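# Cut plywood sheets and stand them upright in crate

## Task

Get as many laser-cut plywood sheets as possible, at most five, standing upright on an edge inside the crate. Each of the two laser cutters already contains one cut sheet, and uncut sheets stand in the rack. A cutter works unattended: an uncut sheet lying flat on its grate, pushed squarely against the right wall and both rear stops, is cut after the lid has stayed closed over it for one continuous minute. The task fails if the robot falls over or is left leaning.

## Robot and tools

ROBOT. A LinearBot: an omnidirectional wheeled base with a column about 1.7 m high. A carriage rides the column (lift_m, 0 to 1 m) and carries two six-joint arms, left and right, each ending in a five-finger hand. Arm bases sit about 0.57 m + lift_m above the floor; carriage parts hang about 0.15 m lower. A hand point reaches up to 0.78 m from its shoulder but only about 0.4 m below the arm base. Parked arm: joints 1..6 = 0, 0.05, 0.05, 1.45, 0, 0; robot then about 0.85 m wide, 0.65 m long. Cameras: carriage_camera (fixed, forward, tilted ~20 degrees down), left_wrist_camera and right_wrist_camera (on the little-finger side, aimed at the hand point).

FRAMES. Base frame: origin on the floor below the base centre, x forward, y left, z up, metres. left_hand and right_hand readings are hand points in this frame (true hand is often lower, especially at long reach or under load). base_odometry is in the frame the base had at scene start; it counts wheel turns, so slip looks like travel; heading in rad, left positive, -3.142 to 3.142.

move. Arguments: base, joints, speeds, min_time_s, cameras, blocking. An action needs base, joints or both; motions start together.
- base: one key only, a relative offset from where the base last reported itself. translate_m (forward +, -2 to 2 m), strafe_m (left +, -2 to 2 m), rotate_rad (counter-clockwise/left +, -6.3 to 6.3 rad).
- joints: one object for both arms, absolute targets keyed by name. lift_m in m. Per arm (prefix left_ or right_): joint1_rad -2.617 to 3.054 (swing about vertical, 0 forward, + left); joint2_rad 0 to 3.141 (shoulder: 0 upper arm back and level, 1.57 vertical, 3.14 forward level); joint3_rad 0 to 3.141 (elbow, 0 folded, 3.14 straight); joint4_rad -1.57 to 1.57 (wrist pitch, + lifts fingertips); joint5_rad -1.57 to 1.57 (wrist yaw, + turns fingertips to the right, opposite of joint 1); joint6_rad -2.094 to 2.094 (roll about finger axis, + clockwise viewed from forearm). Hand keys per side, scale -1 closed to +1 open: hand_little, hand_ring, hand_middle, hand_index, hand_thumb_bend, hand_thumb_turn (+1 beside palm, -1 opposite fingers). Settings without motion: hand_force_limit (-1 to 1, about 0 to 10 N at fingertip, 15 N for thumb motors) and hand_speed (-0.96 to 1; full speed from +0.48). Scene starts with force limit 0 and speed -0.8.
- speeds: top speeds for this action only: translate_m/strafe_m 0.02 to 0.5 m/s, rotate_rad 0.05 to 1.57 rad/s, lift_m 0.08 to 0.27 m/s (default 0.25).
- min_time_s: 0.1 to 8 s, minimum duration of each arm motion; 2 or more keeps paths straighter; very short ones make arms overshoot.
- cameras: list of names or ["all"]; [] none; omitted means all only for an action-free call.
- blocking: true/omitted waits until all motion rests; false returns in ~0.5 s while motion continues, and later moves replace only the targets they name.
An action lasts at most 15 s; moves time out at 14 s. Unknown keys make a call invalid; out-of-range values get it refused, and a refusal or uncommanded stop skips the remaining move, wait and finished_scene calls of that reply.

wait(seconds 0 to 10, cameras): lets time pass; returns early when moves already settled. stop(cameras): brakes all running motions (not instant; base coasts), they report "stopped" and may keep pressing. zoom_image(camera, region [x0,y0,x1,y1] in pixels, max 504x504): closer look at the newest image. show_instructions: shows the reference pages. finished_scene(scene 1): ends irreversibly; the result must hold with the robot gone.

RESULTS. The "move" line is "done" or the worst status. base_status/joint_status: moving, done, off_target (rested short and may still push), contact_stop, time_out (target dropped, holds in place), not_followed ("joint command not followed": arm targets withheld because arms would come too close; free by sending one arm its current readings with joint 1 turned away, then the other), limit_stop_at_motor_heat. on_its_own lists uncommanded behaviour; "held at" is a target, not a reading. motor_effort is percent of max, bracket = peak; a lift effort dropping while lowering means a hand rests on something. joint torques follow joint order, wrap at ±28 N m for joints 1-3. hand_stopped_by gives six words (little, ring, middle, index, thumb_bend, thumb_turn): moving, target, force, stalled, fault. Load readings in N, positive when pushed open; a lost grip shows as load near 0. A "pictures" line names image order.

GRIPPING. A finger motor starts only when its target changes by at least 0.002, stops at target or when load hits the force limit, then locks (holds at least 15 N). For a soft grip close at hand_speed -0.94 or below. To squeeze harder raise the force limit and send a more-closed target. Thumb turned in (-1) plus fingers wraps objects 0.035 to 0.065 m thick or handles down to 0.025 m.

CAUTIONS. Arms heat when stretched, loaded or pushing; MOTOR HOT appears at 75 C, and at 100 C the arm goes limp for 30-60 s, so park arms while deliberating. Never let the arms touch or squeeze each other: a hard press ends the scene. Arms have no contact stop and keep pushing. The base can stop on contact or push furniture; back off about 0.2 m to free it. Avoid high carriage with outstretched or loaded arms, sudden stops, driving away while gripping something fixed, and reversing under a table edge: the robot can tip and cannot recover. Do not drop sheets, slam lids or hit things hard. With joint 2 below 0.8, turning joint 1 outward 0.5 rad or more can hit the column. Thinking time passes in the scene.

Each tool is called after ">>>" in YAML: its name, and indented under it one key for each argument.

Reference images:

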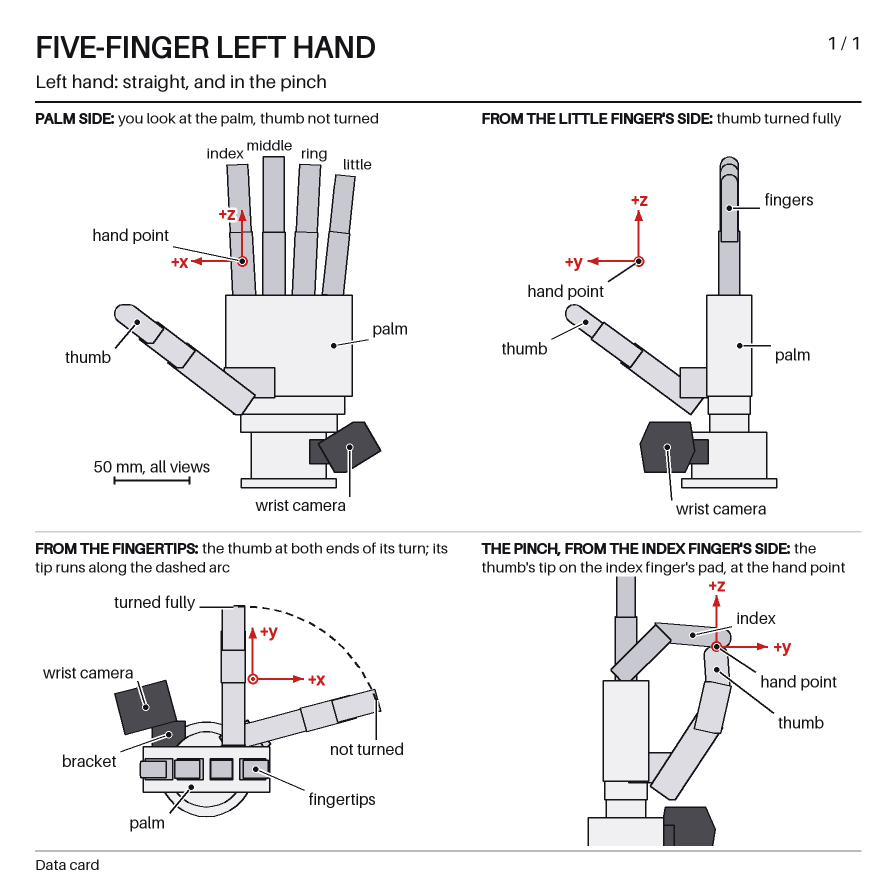

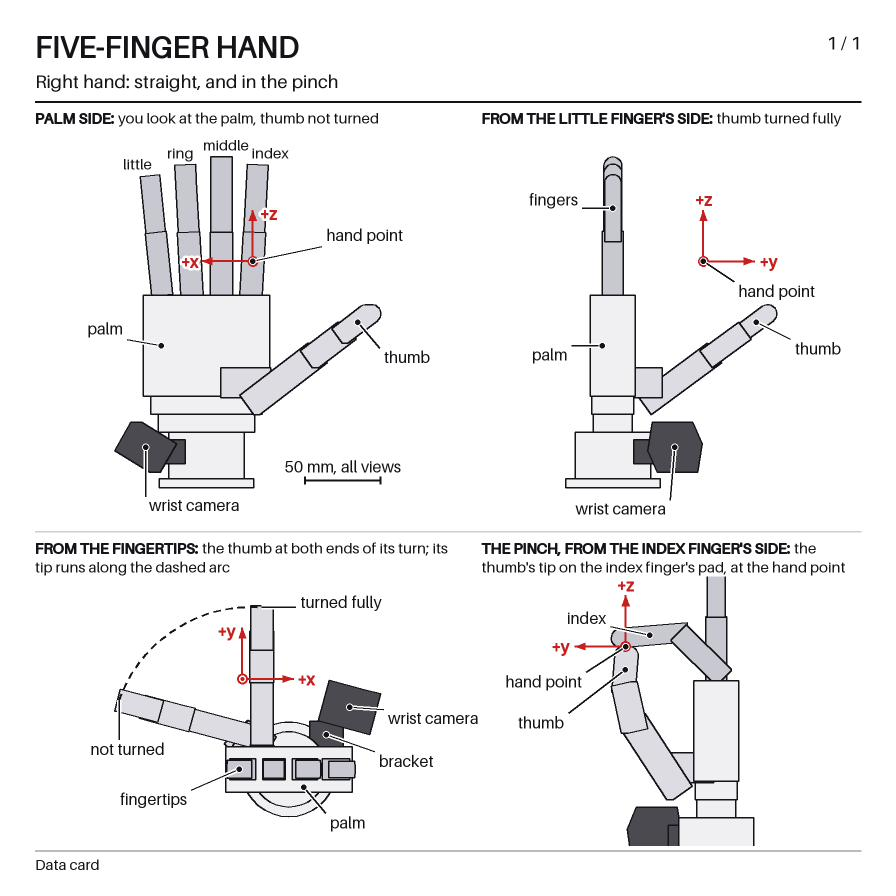

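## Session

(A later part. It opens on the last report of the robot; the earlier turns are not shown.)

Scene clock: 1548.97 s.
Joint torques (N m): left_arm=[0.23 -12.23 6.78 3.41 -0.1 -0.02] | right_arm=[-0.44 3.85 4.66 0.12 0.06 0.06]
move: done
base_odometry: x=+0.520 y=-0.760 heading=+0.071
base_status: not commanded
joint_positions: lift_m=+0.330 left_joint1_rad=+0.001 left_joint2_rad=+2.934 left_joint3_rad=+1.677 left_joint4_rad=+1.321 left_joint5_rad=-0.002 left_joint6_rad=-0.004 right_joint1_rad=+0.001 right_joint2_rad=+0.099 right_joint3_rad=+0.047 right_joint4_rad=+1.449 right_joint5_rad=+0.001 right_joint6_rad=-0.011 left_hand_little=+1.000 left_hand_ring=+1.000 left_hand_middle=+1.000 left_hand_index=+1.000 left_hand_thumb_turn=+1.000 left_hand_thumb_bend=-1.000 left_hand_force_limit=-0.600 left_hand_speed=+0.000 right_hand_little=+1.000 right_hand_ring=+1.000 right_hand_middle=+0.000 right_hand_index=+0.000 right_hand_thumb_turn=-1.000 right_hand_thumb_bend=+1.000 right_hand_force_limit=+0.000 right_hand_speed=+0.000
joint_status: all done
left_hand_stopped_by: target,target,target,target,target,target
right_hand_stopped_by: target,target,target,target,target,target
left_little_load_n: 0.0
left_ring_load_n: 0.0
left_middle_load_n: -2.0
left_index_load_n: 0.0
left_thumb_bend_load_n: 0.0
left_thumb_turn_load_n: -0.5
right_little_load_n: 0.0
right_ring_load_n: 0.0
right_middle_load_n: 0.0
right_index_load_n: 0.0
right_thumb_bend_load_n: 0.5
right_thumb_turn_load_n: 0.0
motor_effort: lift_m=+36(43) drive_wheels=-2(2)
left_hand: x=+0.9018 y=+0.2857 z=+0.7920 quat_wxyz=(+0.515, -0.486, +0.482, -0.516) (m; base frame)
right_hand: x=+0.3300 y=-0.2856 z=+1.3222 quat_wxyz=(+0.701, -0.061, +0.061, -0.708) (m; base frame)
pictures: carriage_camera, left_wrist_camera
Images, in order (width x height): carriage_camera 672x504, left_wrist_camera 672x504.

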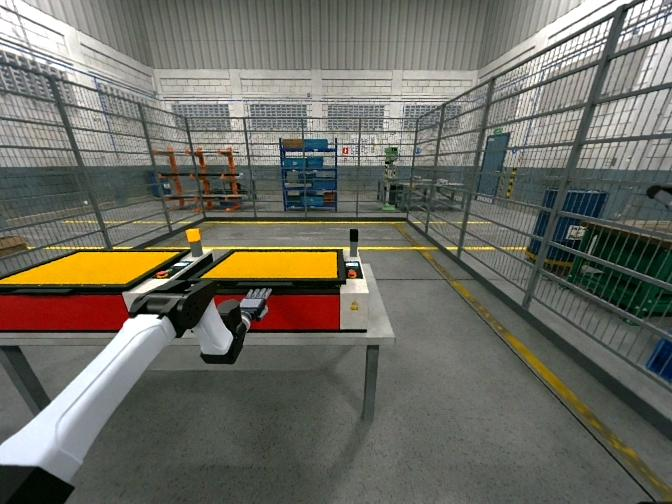

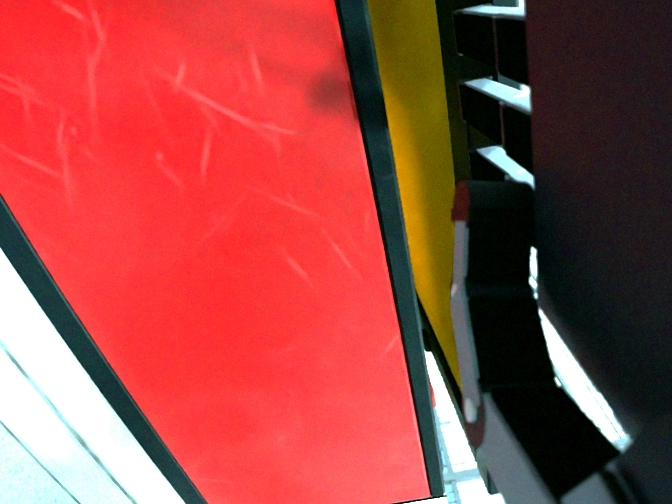

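>>> move:
  joints: {"lift_m": 0.4}
  speeds: {"lift_m": 0.1}

>>> move:
  base: {"translate_m": 0.02}
  joints: {"lift_m": 0.48}
  speeds: {"lift_m": 0.1, "translate_m": 0.03}
  cameras: ["carriage_camera"]

>>> move:
  base: {"translate_m": 0.035}
  joints: {"lift_m": 0.56}
  speeds: {"lift_m": 0.1, "translate_m": 0.045}
  cameras: ["carriage_camera"]

Scene clock: 1554.87 s.
Joint torques (N m): left_arm=[0.21 -12.75 6.75 2.74 -0.1 -0.03] | right_arm=[-0.44 3.82 4.64 0.14 0.06 0.06]
move: done
base_odometry: x=+0.520 y=-0.760 heading=+0.071
base_status: not commanded
joint_positions: lift_m=+0.400 left_joint1_rad=+0.001 left_joint2_rad=+2.938 left_joint3_rad=+1.677 left_joint4_rad=+1.376 left_joint5_rad=-0.002 left_joint6_rad=-0.004 right_joint1_rad=+0.001 right_joint2_rad=+0.099 right_joint3_rad=+0.047 right_joint4_rad=+1.449 right_joint5_rad=+0.001 right_joint6_rad=-0.011 left_hand_little=+1.000 left_hand_ring=+1.000 left_hand_middle=+1.000 left_hand_index=+1.000 left_hand_thumb_turn=+1.000 left_hand_thumb_bend=-1.000 left_hand_force_limit=-0.600 left_hand_speed=+0.000 right_hand_little=+1.000 right_hand_ring=+1.000 right_hand_middle=+0.000 right_hand_index=+0.000 right_hand_thumb_turn=-1.000 right_hand_thumb_bend=+1.000 right_hand_force_limit=+0.000 right_hand_speed=+0.000
joint_status: all done
left_hand_stopped_by: target,target,target,target,target,target
right_hand_stopped_by: target,target,target,target,target,target
left_little_load_n: 0.0
left_ring_load_n: -0.5
left_middle_load_n: 0.0
left_index_load_n: 0.0
left_thumb_bend_load_n: 0.0
left_thumb_turn_load_n: -0.5
right_little_load_n: 0.0
right_ring_load_n: 0.0
right_middle_load_n: 0.0
right_index_load_n: 0.0
right_thumb_bend_load_n: 0.0
right_thumb_turn_load_n: 0.0
motor_effort: lift_m=+36(43) drive_wheels=-2(4)
left_hand: x=+0.9029 y=+0.2857 z=+0.8743 quat_wxyz=(+0.528, -0.472, +0.469, -0.528) (m; base frame)
right_hand: x=+0.3300 y=-0.2856 z=+1.3922 quat_wxyz=(+0.701, -0.061, +0.061, -0.708) (m; base frame)
pictures: none

Scene clock: 1556.20 s.
Joint torques (N m): left_arm=[0.18 -12.62 6.23 2.54 -0.1 -0.03] | right_arm=[-0.44 3.85 4.6 0.13 0.06 0.06]
move: done
base_odometry: x=+0.540 y=-0.758 heading=+0.070
base_status: done
joint_positions: lift_m=+0.480 left_joint1_rad=+0.001 left_joint2_rad=+2.938 left_joint3_rad=+1.683 left_joint4_rad=+1.394 left_joint5_rad=-0.002 left_joint6_rad=-0.004 right_joint1_rad=+0.001 right_joint2_rad=+0.099 right_joint3_rad=+0.047 right_joint4_rad=+1.449 right_joint5_rad=+0.001 right_joint6_rad=-0.011 left_hand_little=+1.000 left_hand_ring=+1.000 left_hand_middle=+1.000 left_hand_index=+1.000 left_hand_thumb_turn=+1.000 left_hand_thumb_bend=-1.000 left_hand_force_limit=-0.600 left_hand_speed=+0.000 right_hand_little=+1.000 right_hand_ring=+1.000 right_hand_middle=+0.000 right_hand_index=+0.000 right_hand_thumb_turn=-1.000 right_hand_thumb_bend=+1.000 right_hand_force_limit=+0.000 right_hand_speed=+0.000
joint_status: all done
left_hand_stopped_by: target,target,target,target,target,target
right_hand_stopped_by: target,target,target,target,target,target
left_little_load_n: 0.0
left_ring_load_n: 0.0
left_middle_load_n: 0.0
left_index_load_n: 0.0
left_thumb_bend_load_n: 0.0
left_thumb_turn_load_n: 0.0
right_little_load_n: 0.0
right_ring_load_n: 0.0
right_middle_load_n: 0.0
right_index_load_n: 0.0
right_thumb_bend_load_n: 0.0
right_thumb_turn_load_n: 0.0
motor_effort: lift_m=+35(43) drive_wheels=-2(11)
left_hand: x=+0.9048 y=+0.2857 z=+0.9618 quat_wxyz=(+0.533, -0.466, +0.462, -0.534) (m; base frame)
right_hand: x=+0.3301 y=-0.2856 z=+1.4722 quat_wxyz=(+0.701, -0.061, +0.061, -0.708) (m; base frame)
pictures: carriage_camera
Images, in order (width x height): carriage_camera 672x504.

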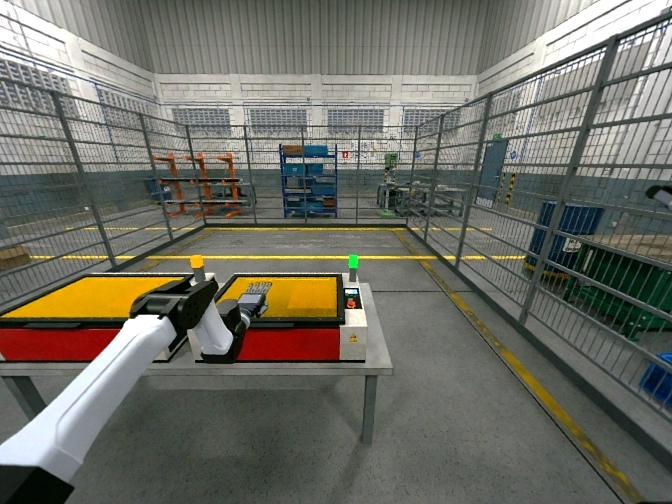

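Scene clock: 1557.47 s.
Joint torques (N m): left_arm=[0.2 -12.77 6 2.49 -0.1 -0.03] | right_arm=[-0.44 3.93 4.64 0.13 0.06 0.06]
move: done
base_odometry: x=+0.575 y=-0.756 heading=+0.070
base_status: done
joint_positions: lift_m=+0.560 left_joint1_rad=+0.001 left_joint2_rad=+2.938 left_joint3_rad=+1.686 left_joint4_rad=+1.396 left_joint5_rad=-0.002 left_joint6_rad=-0.004 right_joint1_rad=+0.001 right_joint2_rad=+0.099 right_joint3_rad=+0.047 right_joint4_rad=+1.449 right_joint5_rad=+0.001 right_joint6_rad=-0.011 left_hand_little=+1.000 left_hand_ring=+1.000 left_hand_middle=+1.000 left_hand_index=+1.000 left_hand_thumb_turn=+1.000 left_hand_thumb_bend=-1.000 left_hand_force_limit=-0.600 left_hand_speed=+0.000 right_hand_little=+1.000 right_hand_ring=+1.000 right_hand_middle=+0.000 right_hand_index=+0.000 right_hand_thumb_turn=-1.000 right_hand_thumb_bend=+1.000 right_hand_force_limit=+0.000 right_hand_speed=+0.000
joint_status: all done
left_hand_stopped_by: target,target,target,target,target,target
right_hand_stopped_by: target,target,target,target,target,target
left_little_load_n: 0.0
left_ring_load_n: 0.0
left_middle_load_n: 0.0
left_index_load_n: 0.0
left_thumb_bend_load_n: 0.0
left_thumb_turn_load_n: 0.0
right_little_load_n: 0.0
right_ring_load_n: 0.0
right_middle_load_n: 0.0
right_index_load_n: 0.0
right_thumb_bend_load_n: 0.0
right_thumb_turn_load_n: 0.0
motor_effort: lift_m=+36(43) drive_wheels=-2(11)
left_hand: x=+0.9055 y=+0.2857 z=+1.0433 quat_wxyz=(+0.534, -0.465, +0.461, -0.535) (m; base frame)
right_hand: x=+0.3300 y=-0.2856 z=+1.5522 quat_wxyz=(+0.701, -0.061, +0.061, -0.708) (m; base frame)
pictures: carriage_camera
Images, in order (width x height): carriage_camera 672x504.

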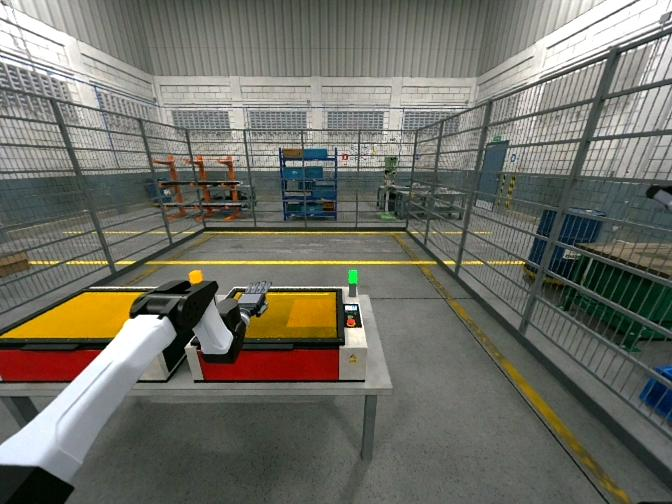

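>>> move:
  base: {"translate_m": -0.15}
  speeds: {"translate_m": 0.25}

>>> move:
  joints: {"lift_m": 0.23}

>>> move:
  base: {"translate_m": 0.112}
  speeds: {"translate_m": 0.12}

>>> move:
  joints: {"lift_m": 0.33}
  speeds: {"lift_m": 0.1}

>>> move:
  joints: {"lift_m": 0.39}
  base: {"translate_m": 0.01}
  speeds: {"lift_m": 0.1, "translate_m": 0.03}
  cameras: ["carriage_camera"]

>>> zoom_image:
  camera: "carriage_camera"
  region: [130, 200, 400, 400]

Scene clock: 1564.90 s.
Joint torques (N m): left_arm=[0.18 -12.59 6 2.45 -0.1 -0.03] | right_arm=[-0.44 3.82 4.64 0.1 0.06 0.06]
move: done
base_odometry: x=+0.425 y=-0.767 heading=+0.070
base_status: done
joint_positions: lift_m=+0.560 left_joint1_rad=+0.001 left_joint2_rad=+2.938 left_joint3_rad=+1.686 left_joint4_rad=+1.396 left_joint5_rad=-0.002 left_joint6_rad=-0.004 right_joint1_rad=+0.001 right_joint2_rad=+0.099 right_joint3_rad=+0.047 right_joint4_rad=+1.450 right_joint5_rad=+0.001 right_joint6_rad=-0.011 left_hand_little=+1.000 left_hand_ring=+1.000 left_hand_middle=+1.000 left_hand_index=+1.000 left_hand_thumb_turn=+1.000 left_hand_thumb_bend=-1.000 left_hand_force_limit=-0.600 left_hand_speed=+0.000 right_hand_little=+1.000 right_hand_ring=+1.000 right_hand_middle=+0.000 right_hand_index=+0.000 right_hand_thumb_turn=-1.000 right_hand_thumb_bend=+1.000 right_hand_force_limit=+0.000 right_hand_speed=+0.000
joint_status: not commanded
left_hand_stopped_by: target,target,target,target,target,target
right_hand_stopped_by: target,target,target,target,target,target
left_little_load_n: 0.0
left_ring_load_n: 0.0
left_middle_load_n: 0.0
left_index_load_n: 0.0
left_thumb_bend_load_n: 0.0
left_thumb_turn_load_n: 0.0
right_little_load_n: 0.0
right_ring_load_n: 0.5
right_middle_load_n: 0.0
right_index_load_n: 0.0
right_thumb_bend_load_n: 0.0
right_thumb_turn_load_n: 0.0
motor_effort: lift_m=+36(36) drive_wheels=+0(9)
left_hand: x=+0.9055 y=+0.2857 z=+1.0433 quat_wxyz=(+0.534, -0.465, +0.461, -0.535) (m; base frame)
right_hand: x=+0.3297 y=-0.2856 z=+1.5523 quat_wxyz=(+0.701, -0.061, +0.061, -0.708) (m; base frame)
pictures: none

Scene clock: 1566.77 s.
Joint torques (N m): left_arm=[0.2 -12.63 5.9 2.56 -0.1 -0.02] | right_arm=[-0.43 3.86 4.66 0.09 0.06 0.06]
move: done
base_odometry: x=+0.425 y=-0.767 heading=+0.070
base_status: not commanded
joint_positions: lift_m=+0.230 left_joint1_rad=+0.001 left_joint2_rad=+2.938 left_joint3_rad=+1.687 left_joint4_rad=+1.394 left_joint5_rad=-0.002 left_joint6_rad=-0.004 right_joint1_rad=+0.001 right_joint2_rad=+0.099 right_joint3_rad=+0.047 right_joint4_rad=+1.451 right_joint5_rad=+0.001 right_joint6_rad=-0.011 left_hand_little=+1.000 left_hand_ring=+1.000 left_hand_middle=+1.000 left_hand_index=+1.000 left_hand_thumb_turn=+1.000 left_hand_thumb_bend=-1.000 left_hand_force_limit=-0.600 left_hand_speed=+0.000 right_hand_little=+1.000 right_hand_ring=+1.000 right_hand_middle=+0.000 right_hand_index=+0.000 right_hand_thumb_turn=-1.000 right_hand_thumb_bend=+1.000 right_hand_force_limit=+0.000 right_hand_speed=+0.000
joint_status: all done
left_hand_stopped_by: target,target,target,target,target,target
right_hand_stopped_by: target,target,target,target,target,target
left_little_load_n: 0.0
left_ring_load_n: 0.0
left_middle_load_n: 0.0
left_index_load_n: 0.0
left_thumb_bend_load_n: 0.0
left_thumb_turn_load_n: 0.0
right_little_load_n: 0.0
right_ring_load_n: 0.0
right_middle_load_n: -0.5
right_index_load_n: 0.0
right_thumb_bend_load_n: 0.0
right_thumb_turn_load_n: 0.0
motor_effort: lift_m=+29(31) drive_wheels=+2(2)
left_hand: x=+0.9057 y=+0.2857 z=+0.7138 quat_wxyz=(+0.534, -0.465, +0.461, -0.535) (m; base frame)
right_hand: x=+0.3296 y=-0.2856 z=+1.2229 quat_wxyz=(+0.701, -0.061, +0.061, -0.708) (m; base frame)
pictures: none

Scene clock: 1568.47 s.
Joint torques (N m): left_arm=[0.21 -12.67 5.89 2.49 -0.1 -0.03] | right_arm=[-0.44 3.85 4.64 0.11 0.06 0.06]
move: done
base_odometry: x=+0.537 y=-0.759 heading=+0.069
base_status: done
joint_positions: lift_m=+0.230 left_joint1_rad=+0.001 left_joint2_rad=+2.938 left_joint3_rad=+1.687 left_joint4_rad=+1.397 left_joint5_rad=-0.002 left_joint6_rad=-0.004 right_joint1_rad=+0.001 right_joint2_rad=+0.099 right_joint3_rad=+0.047 right_joint4_rad=+1.450 right_joint5_rad=+0.001 right_joint6_rad=-0.011 left_hand_little=+1.000 left_hand_ring=+1.000 left_hand_middle=+1.000 left_hand_index=+1.000 left_hand_thumb_turn=+1.000 left_hand_thumb_bend=-1.000 left_hand_force_limit=-0.600 left_hand_speed=+0.000 right_hand_little=+1.000 right_hand_ring=+1.000 right_hand_middle=+0.000 right_hand_index=+0.000 right_hand_thumb_turn=-1.000 right_hand_thumb_bend=+1.000 right_hand_force_limit=+0.000 right_hand_speed=+0.000
joint_status: not commanded
left_hand_stopped_by: target,target,target,target,target,target
right_hand_stopped_by: target,target,target,target,target,target
left_little_load_n: 0.0
left_ring_load_n: 0.0
left_middle_load_n: 0.0
left_index_load_n: 0.0
left_thumb_bend_load_n: 0.0
left_thumb_turn_load_n: 0.0
right_little_load_n: 0.0
right_ring_load_n: 0.0
right_middle_load_n: 0.0
right_index_load_n: 0.0
right_thumb_bend_load_n: 0.0
right_thumb_turn_load_n: 0.0
motor_effort: lift_m=+29(30) drive_wheels=+4(6)
left_hand: x=+0.9058 y=+0.2857 z=+0.7145 quat_wxyz=(+0.535, -0.464, +0.461, -0.535) (m; base frame)
right_hand: x=+0.3298 y=-0.2856 z=+1.2229 quat_wxyz=(+0.701, -0.061, +0.061, -0.708) (m; base frame)
pictures: none

Scene clock: 1569.93 s.
Joint torques (N m): left_arm=[0.21 -13.29 5.9 3.43 -0.11 -0.1] | right_arm=[-0.43 3.85 4.64 0.11 0.06 0.06]
move: done
base_odometry: x=+0.537 y=-0.759 heading=+0.069
base_status: not commanded
joint_positions: lift_m=+0.330 left_joint1_rad=+0.001 left_joint2_rad=+2.946 left_joint3_rad=+1.687 left_joint4_rad=+1.318 left_joint5_rad=-0.001 left_joint6_rad=+0.002 right_joint1_rad=+0.001 right_joint2_rad=+0.099 right_joint3_rad=+0.047 right_joint4_rad=+1.450 right_joint5_rad=+0.001 right_joint6_rad=-0.011 left_hand_little=+1.000 left_hand_ring=+1.000 left_hand_middle=+1.000 left_hand_index=+1.000 left_hand_thumb_turn=+1.000 left_hand_thumb_bend=-1.000 left_hand_force_limit=-0.600 left_hand_speed=+0.000 right_hand_little=+1.000 right_hand_ring=+1.000 right_hand_middle=+0.000 right_hand_index=+0.000 right_hand_thumb_turn=-1.000 right_hand_thumb_bend=+1.000 right_hand_force_limit=+0.000 right_hand_speed=+0.000
joint_status: all done
left_hand_stopped_by: target,target,target,target,target,target
right_hand_stopped_by: target,target,target,target,target,target
left_little_load_n: 0.0
left_ring_load_n: 0.0
left_middle_load_n: -1.5
left_index_load_n: -1.0
left_thumb_bend_load_n: 0.0
left_thumb_turn_load_n: 0.0
right_little_load_n: 0.0
right_ring_load_n: 0.0
right_middle_load_n: 0.0
right_index_load_n: 0.0
right_thumb_bend_load_n: 0.0
right_thumb_turn_load_n: 0.0
motor_effort: lift_m=+36(43) drive_wheels=+4(5)
left_hand: x=+0.9017 y=+0.2858 z=+0.7871 quat_wxyz=(+0.515, -0.485, +0.485, -0.513) (m; base frame)
right_hand: x=+0.3298 y=-0.2856 z=+1.3222 quat_wxyz=(+0.701, -0.061, +0.061, -0.708) (m; base frame)
pictures: none

Scene clock: 1570.97 s.
Joint torques (N m): left_arm=[0.23 -13.38 5.89 3.56 -0.09 -0.1] | right_arm=[-0.44 3.85 4.64 0.13 0.06 0.06]
move: done
base_odometry: x=+0.547 y=-0.759 heading=+0.069
base_status: done
joint_positions: lift_m=+0.390 left_joint1_rad=+0.001 left_joint2_rad=+2.947 left_joint3_rad=+1.687 left_joint4_rad=+1.307 left_joint5_rad=-0.001 left_joint6_rad=+0.002 right_joint1_rad=+0.001 right_joint2_rad=+0.099 right_joint3_rad=+0.047 right_joint4_rad=+1.449 right_joint5_rad=+0.001 right_joint6_rad=-0.011 left_hand_little=+1.000 left_hand_ring=+1.000 left_hand_middle=+1.000 left_hand_index=+1.000 left_hand_thumb_turn=+1.000 left_hand_thumb_bend=-1.000 left_hand_force_limit=-0.600 left_hand_speed=+0.000 right_hand_little=+1.000 right_hand_ring=+1.000 right_hand_middle=+0.000 right_hand_index=+0.000 right_hand_thumb_turn=-1.000 right_hand_thumb_bend=+1.000 right_hand_force_limit=+0.000 right_hand_speed=+0.000
joint_status: all done
left_hand_stopped_by: target,target,target,target,target,target
right_hand_stopped_by: target,target,target,target,target,target
left_little_load_n: 0.0
left_ring_load_n: 0.0
left_middle_load_n: -2.0
left_index_load_n: 0.0
left_thumb_bend_load_n: 0.0
left_thumb_turn_load_n: 0.0
right_little_load_n: 0.0
right_ring_load_n: 0.0
right_middle_load_n: 0.0
right_index_load_n: 0.0
right_thumb_bend_load_n: 0.0
right_thumb_turn_load_n: 0.0
motor_effort: lift_m=+36(43) drive_wheels=+4(10)
left_hand: x=+0.9010 y=+0.2858 z=+0.8433 quat_wxyz=(+0.512, -0.488, +0.488, -0.510) (m; base frame)
right_hand: x=+0.3300 y=-0.2856 z=+1.3821 quat_wxyz=(+0.701, -0.061, +0.061, -0.708) (m; base frame)
pictures: carriage_camera
Images, in order (width x height): carriage_camera 672x504.

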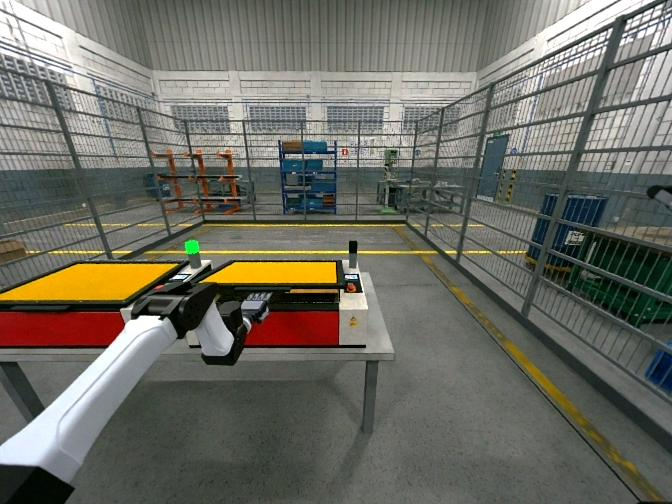

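Scaled by 1.867 from the camera's 672x504 image, which has a finer 960x720 frame.

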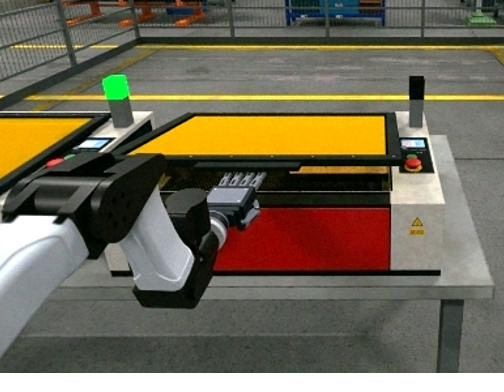

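>>> move:
  joints: {"lift_m": 0.47}
  base: {"translate_m": 0.025}
  speeds: {"lift_m": 0.1, "translate_m": 0.035}

>>> move:
  base: {"translate_m": 0.035}
  joints: {"lift_m": 0.55}
  speeds: {"lift_m": 0.1, "translate_m": 0.045}
  cameras: ["carriage_camera"]

>>> move:
  base: {"translate_m": 0.05}
  joints: {"lift_m": 0.63}
  speeds: {"lift_m": 0.1, "translate_m": 0.06}
  cameras: ["carriage_camera"]

Scene clock: 1576.87 s.
Joint torques (N m): left_arm=[0.16 -13.56 5.9 3.54 -0.08 -0.1] | right_arm=[-0.44 3.85 4.64 0.11 0.05 0.06]
move: done
base_odometry: x=+0.572 y=-0.757 heading=+0.069
base_status: done
joint_positions: lift_m=+0.470 left_joint1_rad=+0.001 left_joint2_rad=+2.949 left_joint3_rad=+1.687 left_joint4_rad=+1.308 left_joint5_rad=-0.001 left_joint6_rad=+0.002 right_joint1_rad=+0.001 right_joint2_rad=+0.099 right_joint3_rad=+0.047 right_joint4_rad=+1.450 right_joint5_rad=+0.001 right_joint6_rad=-0.011 left_hand_little=+1.000 left_hand_ring=+1.000 left_hand_middle=+1.000 left_hand_index=+1.000 left_hand_thumb_turn=+1.000 left_hand_thumb_bend=-1.000 left_hand_force_limit=-0.600 left_hand_speed=+0.000 right_hand_little=+1.000 right_hand_ring=+1.000 right_hand_middle=+0.000 right_hand_index=+0.000 right_hand_thumb_turn=-1.000 right_hand_thumb_bend=+1.000 right_hand_force_limit=+0.000 right_hand_speed=+0.000
joint_status: all done
left_hand_stopped_by: target,target,target,target,target,target
right_hand_stopped_by: target,target,target,target,target,target
left_little_load_n: -0.5
left_ring_load_n: 0.0
left_middle_load_n: -2.0
left_index_load_n: 0.0
left_thumb_bend_load_n: 0.0
left_thumb_turn_load_n: 0.0
right_little_load_n: 0.5
right_ring_load_n: 0.0
right_middle_load_n: 0.0
right_index_load_n: -0.5
right_thumb_bend_load_n: 0.0
right_thumb_turn_load_n: 0.0
motor_effort: lift_m=+36(43) drive_wheels=+4(11)
left_hand: x=+0.9006 y=+0.2858 z=+0.9224 quat_wxyz=(+0.512, -0.488, +0.488, -0.510) (m; base frame)
right_hand: x=+0.3298 y=-0.2856 z=+1.4622 quat_wxyz=(+0.701, -0.061, +0.061, -0.708) (m; base frame)
pictures: none

Scene clock: 1578.27 s.
Joint torques (N m): left_arm=[0.2 -13.7 5.83 3.3 -0.11 -0.1] | right_arm=[-0.43 3.85 4.66 0.1 0.06 0.06]
move: done
base_odometry: x=+0.607 y=-0.755 heading=+0.068
base_status: done
joint_positions: lift_m=+0.550 left_joint1_rad=+0.001 left_joint2_rad=+2.950 left_joint3_rad=+1.687 left_joint4_rad=+1.328 left_joint5_rad=+0.000 left_joint6_rad=+0.002 right_joint1_rad=+0.001 right_joint2_rad=+0.099 right_joint3_rad=+0.047 right_joint4_rad=+1.451 right_joint5_rad=+0.001 right_joint6_rad=-0.011 left_hand_little=+1.000 left_hand_ring=+1.000 left_hand_middle=+1.000 left_hand_index=+1.000 left_hand_thumb_turn=+1.000 left_hand_thumb_bend=-1.000 left_hand_force_limit=-0.600 left_hand_speed=+0.000 right_hand_little=+1.000 right_hand_ring=+1.000 right_hand_middle=+0.000 right_hand_index=+0.000 right_hand_thumb_turn=-1.000 right_hand_thumb_bend=+1.000 right_hand_force_limit=+0.000 right_hand_speed=+0.000
joint_status: all done
left_hand_stopped_by: target,target,target,target,target,target
right_hand_stopped_by: target,target,target,target,target,target
left_little_load_n: 0.0
left_ring_load_n: 0.0
left_middle_load_n: -1.5
left_index_load_n: 0.0
left_thumb_bend_load_n: 0.0
left_thumb_turn_load_n: 0.0
right_little_load_n: 0.0
right_ring_load_n: 0.0
right_middle_load_n: -0.5
right_index_load_n: 0.0
right_thumb_bend_load_n: 0.0
right_thumb_turn_load_n: 0.0
motor_effort: lift_m=+36(44) drive_wheels=-2(11)
left_hand: x=+0.9013 y=+0.2858 z=+1.0072 quat_wxyz=(+0.517, -0.483, +0.484, -0.515) (m; base frame)
right_hand: x=+0.3296 y=-0.2856 z=+1.5423 quat_wxyz=(+0.701, -0.061, +0.061, -0.708) (m; base frame)
pictures: carriage_camera
Images, in order (width x height): carriage_camera 672x504.

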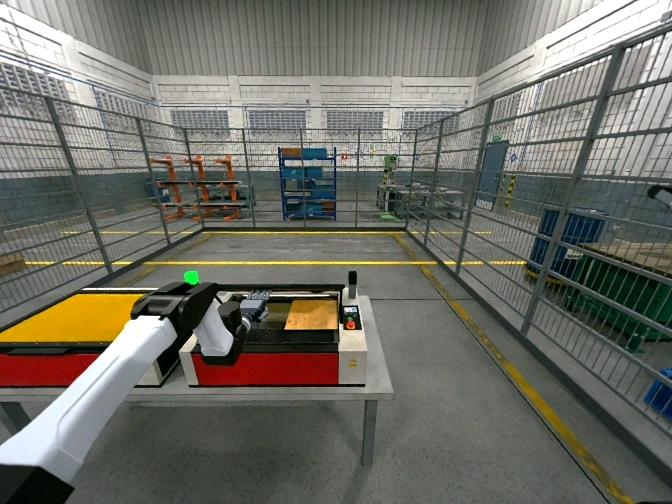

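Scene clock: 1579.73 s.
Joint torques (N m): left_arm=[0.23 -13.63 5.87 2.75 -0.11 -0.1] | right_arm=[-0.44 3.85 4.64 0.11 0.06 0.06]
move: done
base_odometry: x=+0.657 y=-0.752 heading=+0.068
base_status: done
joint_positions: lift_m=+0.630 left_joint1_rad=+0.001 left_joint2_rad=+2.950 left_joint3_rad=+1.687 left_joint4_rad=+1.375 left_joint5_rad=+0.000 left_joint6_rad=+0.002 right_joint1_rad=+0.001 right_joint2_rad=+0.099 right_joint3_rad=+0.047 right_joint4_rad=+1.450 right_joint5_rad=+0.001 right_joint6_rad=-0.011 left_hand_little=+1.000 left_hand_ring=+1.000 left_hand_middle=+1.000 left_hand_index=+1.000 left_hand_thumb_turn=+1.000 left_hand_thumb_bend=-1.000 left_hand_force_limit=-0.600 left_hand_speed=+0.000 right_hand_little=+1.000 right_hand_ring=+1.000 right_hand_middle=+0.000 right_hand_index=+0.000 right_hand_thumb_turn=-1.000 right_hand_thumb_bend=+1.000 right_hand_force_limit=+0.000 right_hand_speed=+0.000
joint_status: all done
left_hand_stopped_by: target,target,target,target,target,target
right_hand_stopped_by: target,target,target,target,target,target
left_little_load_n: 0.0
left_ring_load_n: 0.0
left_middle_load_n: -0.5
left_index_load_n: 0.0
left_thumb_bend_load_n: 0.0
left_thumb_turn_load_n: 0.0
right_little_load_n: 0.0
right_ring_load_n: 0.0
right_middle_load_n: 0.0
right_index_load_n: 0.0
right_thumb_bend_load_n: 0.0
right_thumb_turn_load_n: 0.0
motor_effort: lift_m=+36(43) drive_wheels=-1(11)
left_hand: x=+0.9030 y=+0.2858 z=+1.1000 quat_wxyz=(+0.528, -0.471, +0.471, -0.526) (m; base frame)
right_hand: x=+0.3297 y=-0.2856 z=+1.6223 quat_wxyz=(+0.701, -0.061, +0.061, -0.708) (m; base frame)
pictures: carriage_camera
Images, in order (width x height): carriage_camera 672x504.

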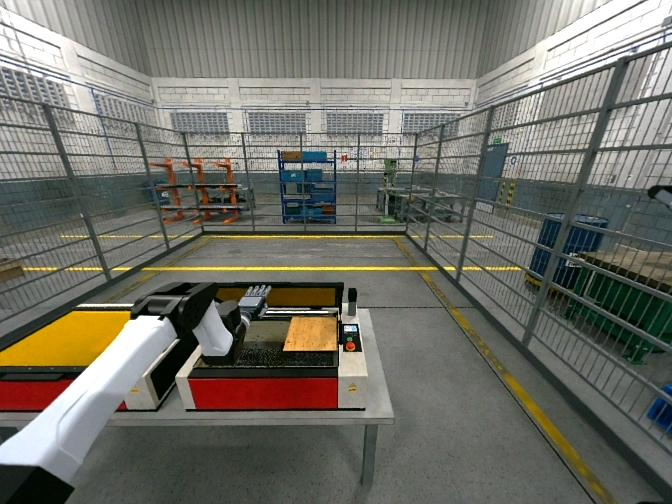

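>>> move:
  base: {"translate_m": 0.06}
  joints: {"lift_m": 0.69}
  speeds: {"lift_m": 0.08, "translate_m": 0.07}

>>> move:
  base: {"translate_m": 0.07}
  joints: {"lift_m": 0.73}
  speeds: {"lift_m": 0.08, "translate_m": 0.1}
  cameras: ["carriage_camera"]

>>> zoom_image:
  camera: "carriage_camera"
  region: [130, 240, 400, 440]

Scene clock: 1585.53 s.
Joint torques (N m): left_arm=[0.21 -13.52 5.87 2.6 -0.11 -0.1] | right_arm=[-0.44 3.85 4.64 0.13 0.06 0.06]
move: done
base_odometry: x=+0.716 y=-0.748 heading=+0.067
base_status: done
joint_positions: lift_m=+0.690 left_joint1_rad=+0.001 left_joint2_rad=+2.950 left_joint3_rad=+1.687 left_joint4_rad=+1.388 left_joint5_rad=+0.000 left_joint6_rad=+0.002 right_joint1_rad=+0.001 right_joint2_rad=+0.099 right_joint3_rad=+0.047 right_joint4_rad=+1.448 right_joint5_rad=+0.001 right_joint6_rad=-0.011 left_hand_little=+1.000 left_hand_ring=+1.000 left_hand_middle=+1.000 left_hand_index=+1.000 left_hand_thumb_turn=+1.000 left_hand_thumb_bend=-1.000 left_hand_force_limit=-0.600 left_hand_speed=+0.000 right_hand_little=+1.000 right_hand_ring=+1.000 right_hand_middle=+0.000 right_hand_index=+0.000 right_hand_thumb_turn=-1.000 right_hand_thumb_bend=+1.000 right_hand_force_limit=+0.000 right_hand_speed=+0.000
joint_status: all done
left_hand_stopped_by: target,target,target,target,target,target
right_hand_stopped_by: target,target,target,target,target,target
left_little_load_n: 0.0
left_ring_load_n: 0.0
left_middle_load_n: 0.0
left_index_load_n: 0.0
left_thumb_bend_load_n: 0.0
left_thumb_turn_load_n: 0.0
right_little_load_n: 0.0
right_ring_load_n: 0.0
right_middle_load_n: 0.0
right_index_load_n: 0.0
right_thumb_bend_load_n: 0.0
right_thumb_turn_load_n: 0.0
motor_effort: lift_m=+36(43) drive_wheels=+4(11)
left_hand: x=+0.9034 y=+0.2858 z=+1.1635 quat_wxyz=(+0.531, -0.468, +0.468, -0.529) (m; base frame)
right_hand: x=+0.3302 y=-0.2856 z=+1.6821 quat_wxyz=(+0.701, -0.061, +0.061, -0.708) (m; base frame)
pictures: none

Scene clock: 1587.03 s.
Joint torques (N m): left_arm=[0.21 -13.56 5.86 2.43 -0.11 -0.1] | right_arm=[-0.44 3.85 4.64 0.13 0.06 0.06]
move: done
base_odometry: x=+0.786 y=-0.743 heading=+0.067
base_status: done
joint_positions: lift_m=+0.730 left_joint1_rad=+0.001 left_joint2_rad=+2.950 left_joint3_rad=+1.687 left_joint4_rad=+1.402 left_joint5_rad=+0.000 left_joint6_rad=+0.002 right_joint1_rad=+0.001 right_joint2_rad=+0.099 right_joint3_rad=+0.047 right_joint4_rad=+1.448 right_joint5_rad=+0.001 right_joint6_rad=-0.011 left_hand_little=+1.000 left_hand_ring=+1.000 left_hand_middle=+1.000 left_hand_index=+1.000 left_hand_thumb_turn=+1.000 left_hand_thumb_bend=-1.000 left_hand_force_limit=-0.600 left_hand_speed=+0.000 right_hand_little=+1.000 right_hand_ring=+1.000 right_hand_middle=+0.000 right_hand_index=+0.000 right_hand_thumb_turn=-1.000 right_hand_thumb_bend=+1.000 right_hand_force_limit=+0.000 right_hand_speed=+0.000
joint_status: all done
left_hand_stopped_by: target,target,target,target,target,target
right_hand_stopped_by: target,target,target,target,target,target
left_little_load_n: 0.0
left_ring_load_n: 0.0
left_middle_load_n: 0.0
left_index_load_n: 0.0
left_thumb_bend_load_n: 0.0
left_thumb_turn_load_n: 0.0
right_little_load_n: 0.0
right_ring_load_n: 0.0
right_middle_load_n: 0.0
right_index_load_n: 0.0
right_thumb_bend_load_n: 0.0
right_thumb_turn_load_n: 0.0
motor_effort: lift_m=+36(43) drive_wheels=+4(12)
left_hand: x=+0.9037 y=+0.2858 z=+1.2071 quat_wxyz=(+0.534, -0.464, +0.464, -0.532) (m; base frame)
right_hand: x=+0.3303 y=-0.2856 z=+1.7220 quat_wxyz=(+0.701, -0.062, +0.062, -0.708) (m; base frame)
pictures: carriage_camera
Images, in order (width x height): carriage_camera 672x504.

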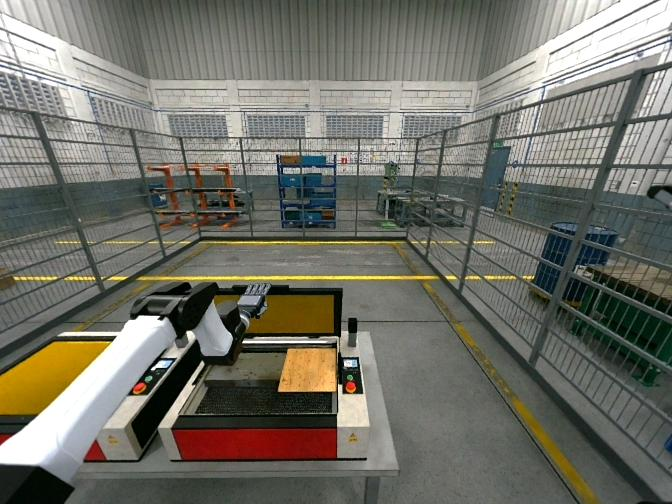

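Scaled by 1.867 from the camera's 672x504 image, which has a finer 960x720 frame.

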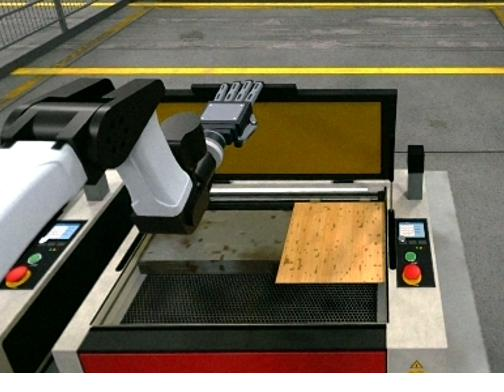

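>>> move:
  joints: {"lift_m": 0.66}
  speeds: {"lift_m": 0.15}

>>> move:
  base: {"translate_m": 0.11}
  speeds: {"translate_m": 0.15}
  cameras: ["carriage_camera"]

Scene clock: 1595.63 s.
Joint torques (N m): left_arm=[0.23 -12.38 4.25 0.83 -0.11 -0.1] | right_arm=[-0.44 3.84 4.64 0.13 0.06 0.06]
move: done
base_odometry: x=+0.786 y=-0.743 heading=+0.067
base_status: not commanded
joint_positions: lift_m=+0.660 left_joint1_rad=+0.001 left_joint2_rad=+2.935 left_joint3_rad=+1.706 left_joint4_rad=+1.531 left_joint5_rad=+0.000 left_joint6_rad=+0.002 right_joint1_rad=+0.001 right_joint2_rad=+0.099 right_joint3_rad=+0.047 right_joint4_rad=+1.448 right_joint5_rad=+0.001 right_joint6_rad=-0.011 left_hand_little=+1.000 left_hand_ring=+1.000 left_hand_middle=+1.000 left_hand_index=+1.000 left_hand_thumb_turn=+1.000 left_hand_thumb_bend=-1.000 left_hand_force_limit=-0.600 left_hand_speed=+0.000 right_hand_little=+1.000 right_hand_ring=+1.000 right_hand_middle=+0.000 right_hand_index=+0.000 right_hand_thumb_turn=-1.000 right_hand_thumb_bend=+1.000 right_hand_force_limit=+0.000 right_hand_speed=+0.000
joint_status: all done
left_hand_stopped_by: target,target,target,target,target,target
right_hand_stopped_by: target,target,target,target,target,target
left_little_load_n: 0.0
left_ring_load_n: 0.0
left_middle_load_n: 0.5
left_index_load_n: 0.0
left_thumb_bend_load_n: 0.0
left_thumb_turn_load_n: 0.0
right_little_load_n: 0.0
right_ring_load_n: 0.0
right_middle_load_n: 0.0
right_index_load_n: 0.0
right_thumb_bend_load_n: 0.0
right_thumb_turn_load_n: 0.0
motor_effort: lift_m=+29(29) drive_wheels=+4(4)
left_hand: x=+0.9103 y=+0.2858 z=+1.1916 quat_wxyz=(+0.571, -0.419, +0.419, -0.569) (m; base frame)
right_hand: x=+0.3303 y=-0.2856 z=+1.6527 quat_wxyz=(+0.701, -0.062, +0.062, -0.708) (m; base frame)
pictures: none

Scene clock: 1597.20 s.
Joint torques (N m): left_arm=[-1.11 -7.57 10.73 0.16 -2.11 -0.2] | right_arm=[-0.49 3.84 4.71 0.16 0.07 0.06]
move: contact_stop
base_odometry: x=+0.885 y=-0.737 heading=+0.071
base_status: translate_m contact_stop (by the wheels' count: +0.099 of +0.110)
joint_positions: lift_m=+0.660 left_joint1_rad=+0.019 left_joint2_rad=+2.880 left_joint3_rad=+1.629 left_joint4_rad=+1.584 left_joint5_rad=+0.197 left_joint6_rad=+0.011 right_joint1_rad=+0.001 right_joint2_rad=+0.099 right_joint3_rad=+0.047 right_joint4_rad=+1.446 right_joint5_rad=+0.001 right_joint6_rad=-0.011 left_hand_little=+1.000 left_hand_ring=+1.000 left_hand_middle=+1.000 left_hand_index=+1.000 left_hand_thumb_turn=+1.000 left_hand_thumb_bend=-1.006 left_hand_force_limit=-0.600 left_hand_speed=+0.000 right_hand_little=+1.000 right_hand_ring=+1.000 right_hand_middle=+0.000 right_hand_index=+0.000 right_hand_thumb_turn=-1.000 right_hand_thumb_bend=+1.000 right_hand_force_limit=+0.000 right_hand_speed=+0.000
joint_status: not commanded
left_hand_stopped_by: target,target,target,target,target,target
right_hand_stopped_by: target,target,target,target,target,target
left_little_load_n: 0.0
left_ring_load_n: 0.5
left_middle_load_n: 0.0
left_index_load_n: 0.5
left_thumb_bend_load_n: -18.5
left_thumb_turn_load_n: 0.0
right_little_load_n: 0.0
right_ring_load_n: 0.5
right_middle_load_n: 0.0
right_index_load_n: 0.0
right_thumb_bend_load_n: 0.0
right_thumb_turn_load_n: 0.0
motor_effort: lift_m=+29(29) drive_wheels=+24(73)
left_hand: x=+0.8935 y=+0.2607 z=+1.2077 quat_wxyz=(+0.542, -0.353, +0.463, -0.606) (m; base frame)
right_hand: x=+0.3311 y=-0.2857 z=+1.6522 quat_wxyz=(+0.701, -0.063, +0.063, -0.708) (m; base frame)
pictures: carriage_camera
Images, in order (width x height): carriage_camera 672x504.

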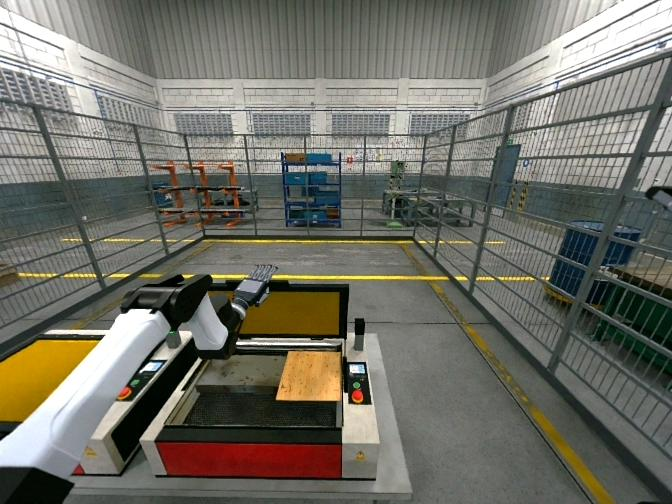

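>>> move:
  base: {"translate_m": -0.1}
  speeds: {"translate_m": 0.15}

>>> move:
  joints: {"lift_m": 0.76}

>>> move:
  base: {"translate_m": -0.3}
  speeds: {"translate_m": 0.25}
  cameras: ["carriage_camera"]

Scene clock: 1601.50 s.
Joint torques (N m): left_arm=[0.61 -9.66 5.15 1.55 -0.23 -0.17] | right_arm=[-0.4 3.82 4.71 0.11 0.06 0.06]
move: done
base_odometry: x=+0.785 y=-0.744 heading=+0.071
base_status: done
joint_positions: lift_m=+0.660 left_joint1_rad=-0.003 left_joint2_rad=+2.902 left_joint3_rad=+1.697 left_joint4_rad=+1.472 left_joint5_rad=+0.011 left_joint6_rad=+0.008 right_joint1_rad=+0.001 right_joint2_rad=+0.099 right_joint3_rad=+0.047 right_joint4_rad=+1.449 right_joint5_rad=+0.001 right_joint6_rad=-0.011 left_hand_little=+1.000 left_hand_ring=+1.000 left_hand_middle=+1.000 left_hand_index=+1.000 left_hand_thumb_turn=+1.000 left_hand_thumb_bend=-1.000 left_hand_force_limit=-0.600 left_hand_speed=+0.000 right_hand_little=+1.000 right_hand_ring=+1.000 right_hand_middle=+0.000 right_hand_index=+0.000 right_hand_thumb_turn=-1.000 right_hand_thumb_bend=+1.000 right_hand_force_limit=+0.000 right_hand_speed=+0.000
joint_status: not commanded
left_hand_stopped_by: target,target,target,target,target,target
right_hand_stopped_by: target,target,target,target,target,target
left_little_load_n: 0.0
left_ring_load_n: 0.0
left_middle_load_n: 0.5
left_index_load_n: 0.0
left_thumb_bend_load_n: 0.5
left_thumb_turn_load_n: 0.0
right_little_load_n: 0.0
right_ring_load_n: 0.0
right_middle_load_n: 0.0
right_index_load_n: -0.5
right_thumb_bend_load_n: 0.0
right_thumb_turn_load_n: 0.0
motor_effort: lift_m=+29(29) drive_wheels=-3(22)
left_hand: x=+0.9136 y=+0.2814 z=+1.1935 quat_wxyz=(+0.561, -0.424, +0.434, -0.563) (m; base frame)
right_hand: x=+0.3304 y=-0.2857 z=+1.6525 quat_wxyz=(+0.701, -0.061, +0.062, -0.708) (m; base frame)
pictures: none

Scene clock: 1602.53 s.
Joint torques (N m): left_arm=[0.53 -11.54 5.16 2.34 -0.22 -0.17] | right_arm=[-0.4 3.85 4.71 0.12 0.06 0.06]
move: done
base_odometry: x=+0.785 y=-0.744 heading=+0.071
base_status: not commanded
joint_positions: lift_m=+0.760 left_joint1_rad=-0.003 left_joint2_rad=+2.924 left_joint3_rad=+1.697 left_joint4_rad=+1.408 left_joint5_rad=+0.010 left_joint6_rad=+0.008 right_joint1_rad=+0.001 right_joint2_rad=+0.099 right_joint3_rad=+0.047 right_joint4_rad=+1.449 right_joint5_rad=+0.001 right_joint6_rad=-0.011 left_hand_little=+1.000 left_hand_ring=+1.000 left_hand_middle=+1.000 left_hand_index=+1.000 left_hand_thumb_turn=+1.000 left_hand_thumb_bend=-1.000 left_hand_force_limit=-0.600 left_hand_speed=+0.000 right_hand_little=+1.000 right_hand_ring=+1.000 right_hand_middle=+0.000 right_hand_index=+0.000 right_hand_thumb_turn=-1.000 right_hand_thumb_bend=+1.000 right_hand_force_limit=+0.000 right_hand_speed=+0.000
joint_status: all done
left_hand_stopped_by: target,target,target,target,target,target
right_hand_stopped_by: target,target,target,target,target,target
left_little_load_n: 0.5
left_ring_load_n: 0.0
left_middle_load_n: 0.0
left_index_load_n: 0.0
left_thumb_bend_load_n: 0.0
left_thumb_turn_load_n: 0.0
right_little_load_n: 0.0
right_ring_load_n: 0.0
right_middle_load_n: 0.5
right_index_load_n: 0.5
right_thumb_bend_load_n: 0.0
right_thumb_turn_load_n: 0.0
motor_effort: lift_m=+36(44) drive_wheels=-4(4)
left_hand: x=+0.9104 y=+0.2815 z=+1.2605 quat_wxyz=(+0.542, -0.447, +0.458, -0.544) (m; base frame)
right_hand: x=+0.3304 y=-0.2857 z=+1.7518 quat_wxyz=(+0.701, -0.061, +0.062, -0.708) (m; base frame)
pictures: none

Scene clock: 1605.03 s.
Joint torques (N m): left_arm=[0.53 -11.45 5.09 2.33 -0.21 -0.17] | right_arm=[-0.4 3.92 4.71 0.12 0.06 0.06]
move: done
base_odometry: x=+0.486 y=-0.765 heading=+0.071
base_status: done
joint_positions: lift_m=+0.760 left_joint1_rad=-0.003 left_joint2_rad=+2.924 left_joint3_rad=+1.697 left_joint4_rad=+1.407 left_joint5_rad=+0.010 left_joint6_rad=+0.008 right_joint1_rad=+0.001 right_joint2_rad=+0.099 right_joint3_rad=+0.047 right_joint4_rad=+1.449 right_joint5_rad=+0.001 right_joint6_rad=-0.011 left_hand_little=+1.000 left_hand_ring=+1.000 left_hand_middle=+1.000 left_hand_index=+1.000 left_hand_thumb_turn=+1.000 left_hand_thumb_bend=-1.000 left_hand_force_limit=-0.600 left_hand_speed=+0.000 right_hand_little=+1.000 right_hand_ring=+1.000 right_hand_middle=+0.000 right_hand_index=+0.000 right_hand_thumb_turn=-1.000 right_hand_thumb_bend=+1.000 right_hand_force_limit=+0.000 right_hand_speed=+0.000
joint_status: not commanded
left_hand_stopped_by: target,target,target,target,target,target
right_hand_stopped_by: target,target,target,target,target,target
left_little_load_n: 0.0
left_ring_load_n: 0.0
left_middle_load_n: 0.0
left_index_load_n: 0.0
left_thumb_bend_load_n: 0.0
left_thumb_turn_load_n: 0.0
right_little_load_n: 0.0
right_ring_load_n: 0.0
right_middle_load_n: 0.0
right_index_load_n: 0.0
right_thumb_bend_load_n: 0.0
right_thumb_turn_load_n: 0.0
motor_effort: lift_m=+36(36) drive_wheels=+0(11)
left_hand: x=+0.9104 y=+0.2816 z=+1.2601 quat_wxyz=(+0.542, -0.448, +0.458, -0.544) (m; base frame)
right_hand: x=+0.3302 y=-0.2857 z=+1.7519 quat_wxyz=(+0.701, -0.061, +0.061, -0.708) (m; base frame)
pictures: carriage_camera
Images, in order (width x height): carriage_camera 672x504.

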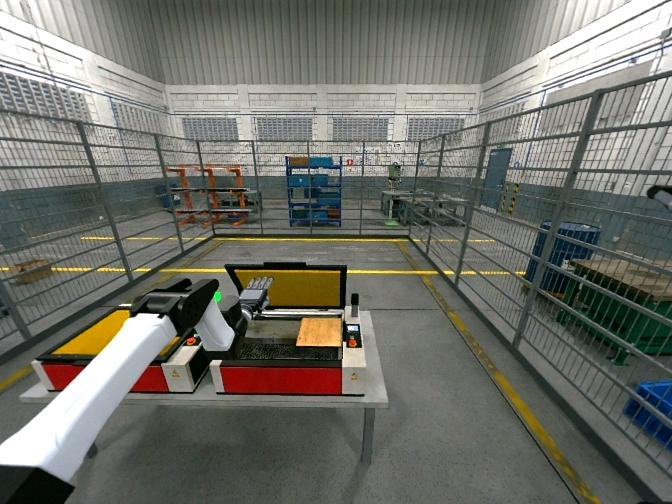

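>>> move:
  joints: {"left_joint1_rad": 0, "left_joint2_rad": 0.05, "left_joint3_rad": 0.05, "left_joint4_rad": 1.45, "left_joint5_rad": 0, "left_joint6_rad": 0, "lift_m": 0.7}
  cameras: ["carriage_camera"]

>>> zoom_image:
  camera: "carriage_camera"
  region: [0, 230, 420, 440]

Scene clock: 1609.60 s.
Joint torques (N m): left_arm=[0.53 2.63 4.05 -0.04 -0.21 -0.18] | right_arm=[-0.4 3.85 4.71 0.11 0.06 0.06]
move: done
base_odometry: x=+0.486 y=-0.765 heading=+0.071
base_status: not commanded
joint_positions: lift_m=+0.700 left_joint1_rad=-0.003 left_joint2_rad=+0.058 left_joint3_rad=+0.062 left_joint4_rad=+1.457 left_joint5_rad=+0.009 left_joint6_rad=+0.008 right_joint1_rad=+0.001 right_joint2_rad=+0.099 right_joint3_rad=+0.047 right_joint4_rad=+1.449 right_joint5_rad=+0.001 right_joint6_rad=-0.011 left_hand_little=+1.000 left_hand_ring=+1.000 left_hand_middle=+1.000 left_hand_index=+1.000 left_hand_thumb_turn=+1.000 left_hand_thumb_bend=-1.000 left_hand_force_limit=-0.600 left_hand_speed=+0.000 right_hand_little=+1.000 right_hand_ring=+1.000 right_hand_middle=+0.000 right_hand_index=+0.000 right_hand_thumb_turn=-1.000 right_hand_thumb_bend=+1.000 right_hand_force_limit=+0.000 right_hand_speed=+0.000
joint_status: all done
left_hand_stopped_by: target,target,target,target,target,target
right_hand_stopped_by: target,target,target,target,target,target
left_little_load_n: 0.0
left_ring_load_n: 0.0
left_middle_load_n: 0.0
left_index_load_n: 0.0
left_thumb_bend_load_n: 0.0
left_thumb_turn_load_n: 0.0
right_little_load_n: 0.0
right_ring_load_n: 0.0
right_middle_load_n: 0.0
right_index_load_n: 0.0
right_thumb_bend_load_n: 0.0
right_thumb_turn_load_n: 0.0
motor_effort: lift_m=+31(32) drive_wheels=+1(3)
left_hand: x=+0.3096 y=+0.2834 z=+1.7015 quat_wxyz=(+0.708, -0.035, +0.042, -0.704) (m; base frame)
right_hand: x=+0.3303 y=-0.2857 z=+1.6924 quat_wxyz=(+0.701, -0.061, +0.061, -0.708) (m; base frame)
pictures: carriage_camera
Images, in order (width x height): carriage_camera 672x504.

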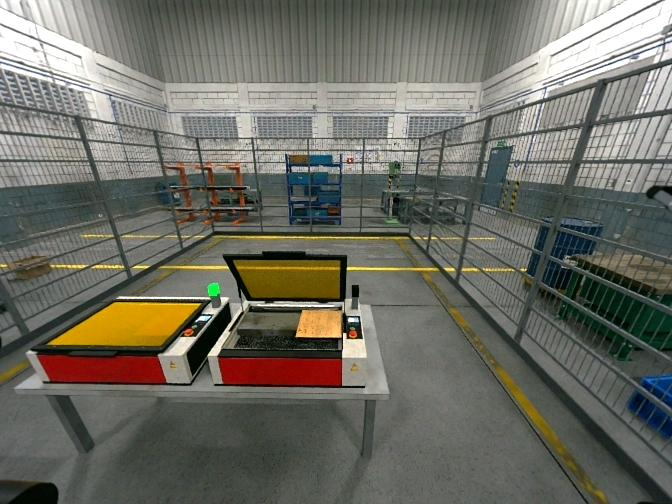

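Scaled by 1.200 from the camera's 672x504 image, which has a finer 960x720 frame.

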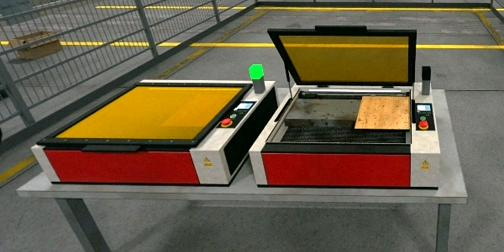

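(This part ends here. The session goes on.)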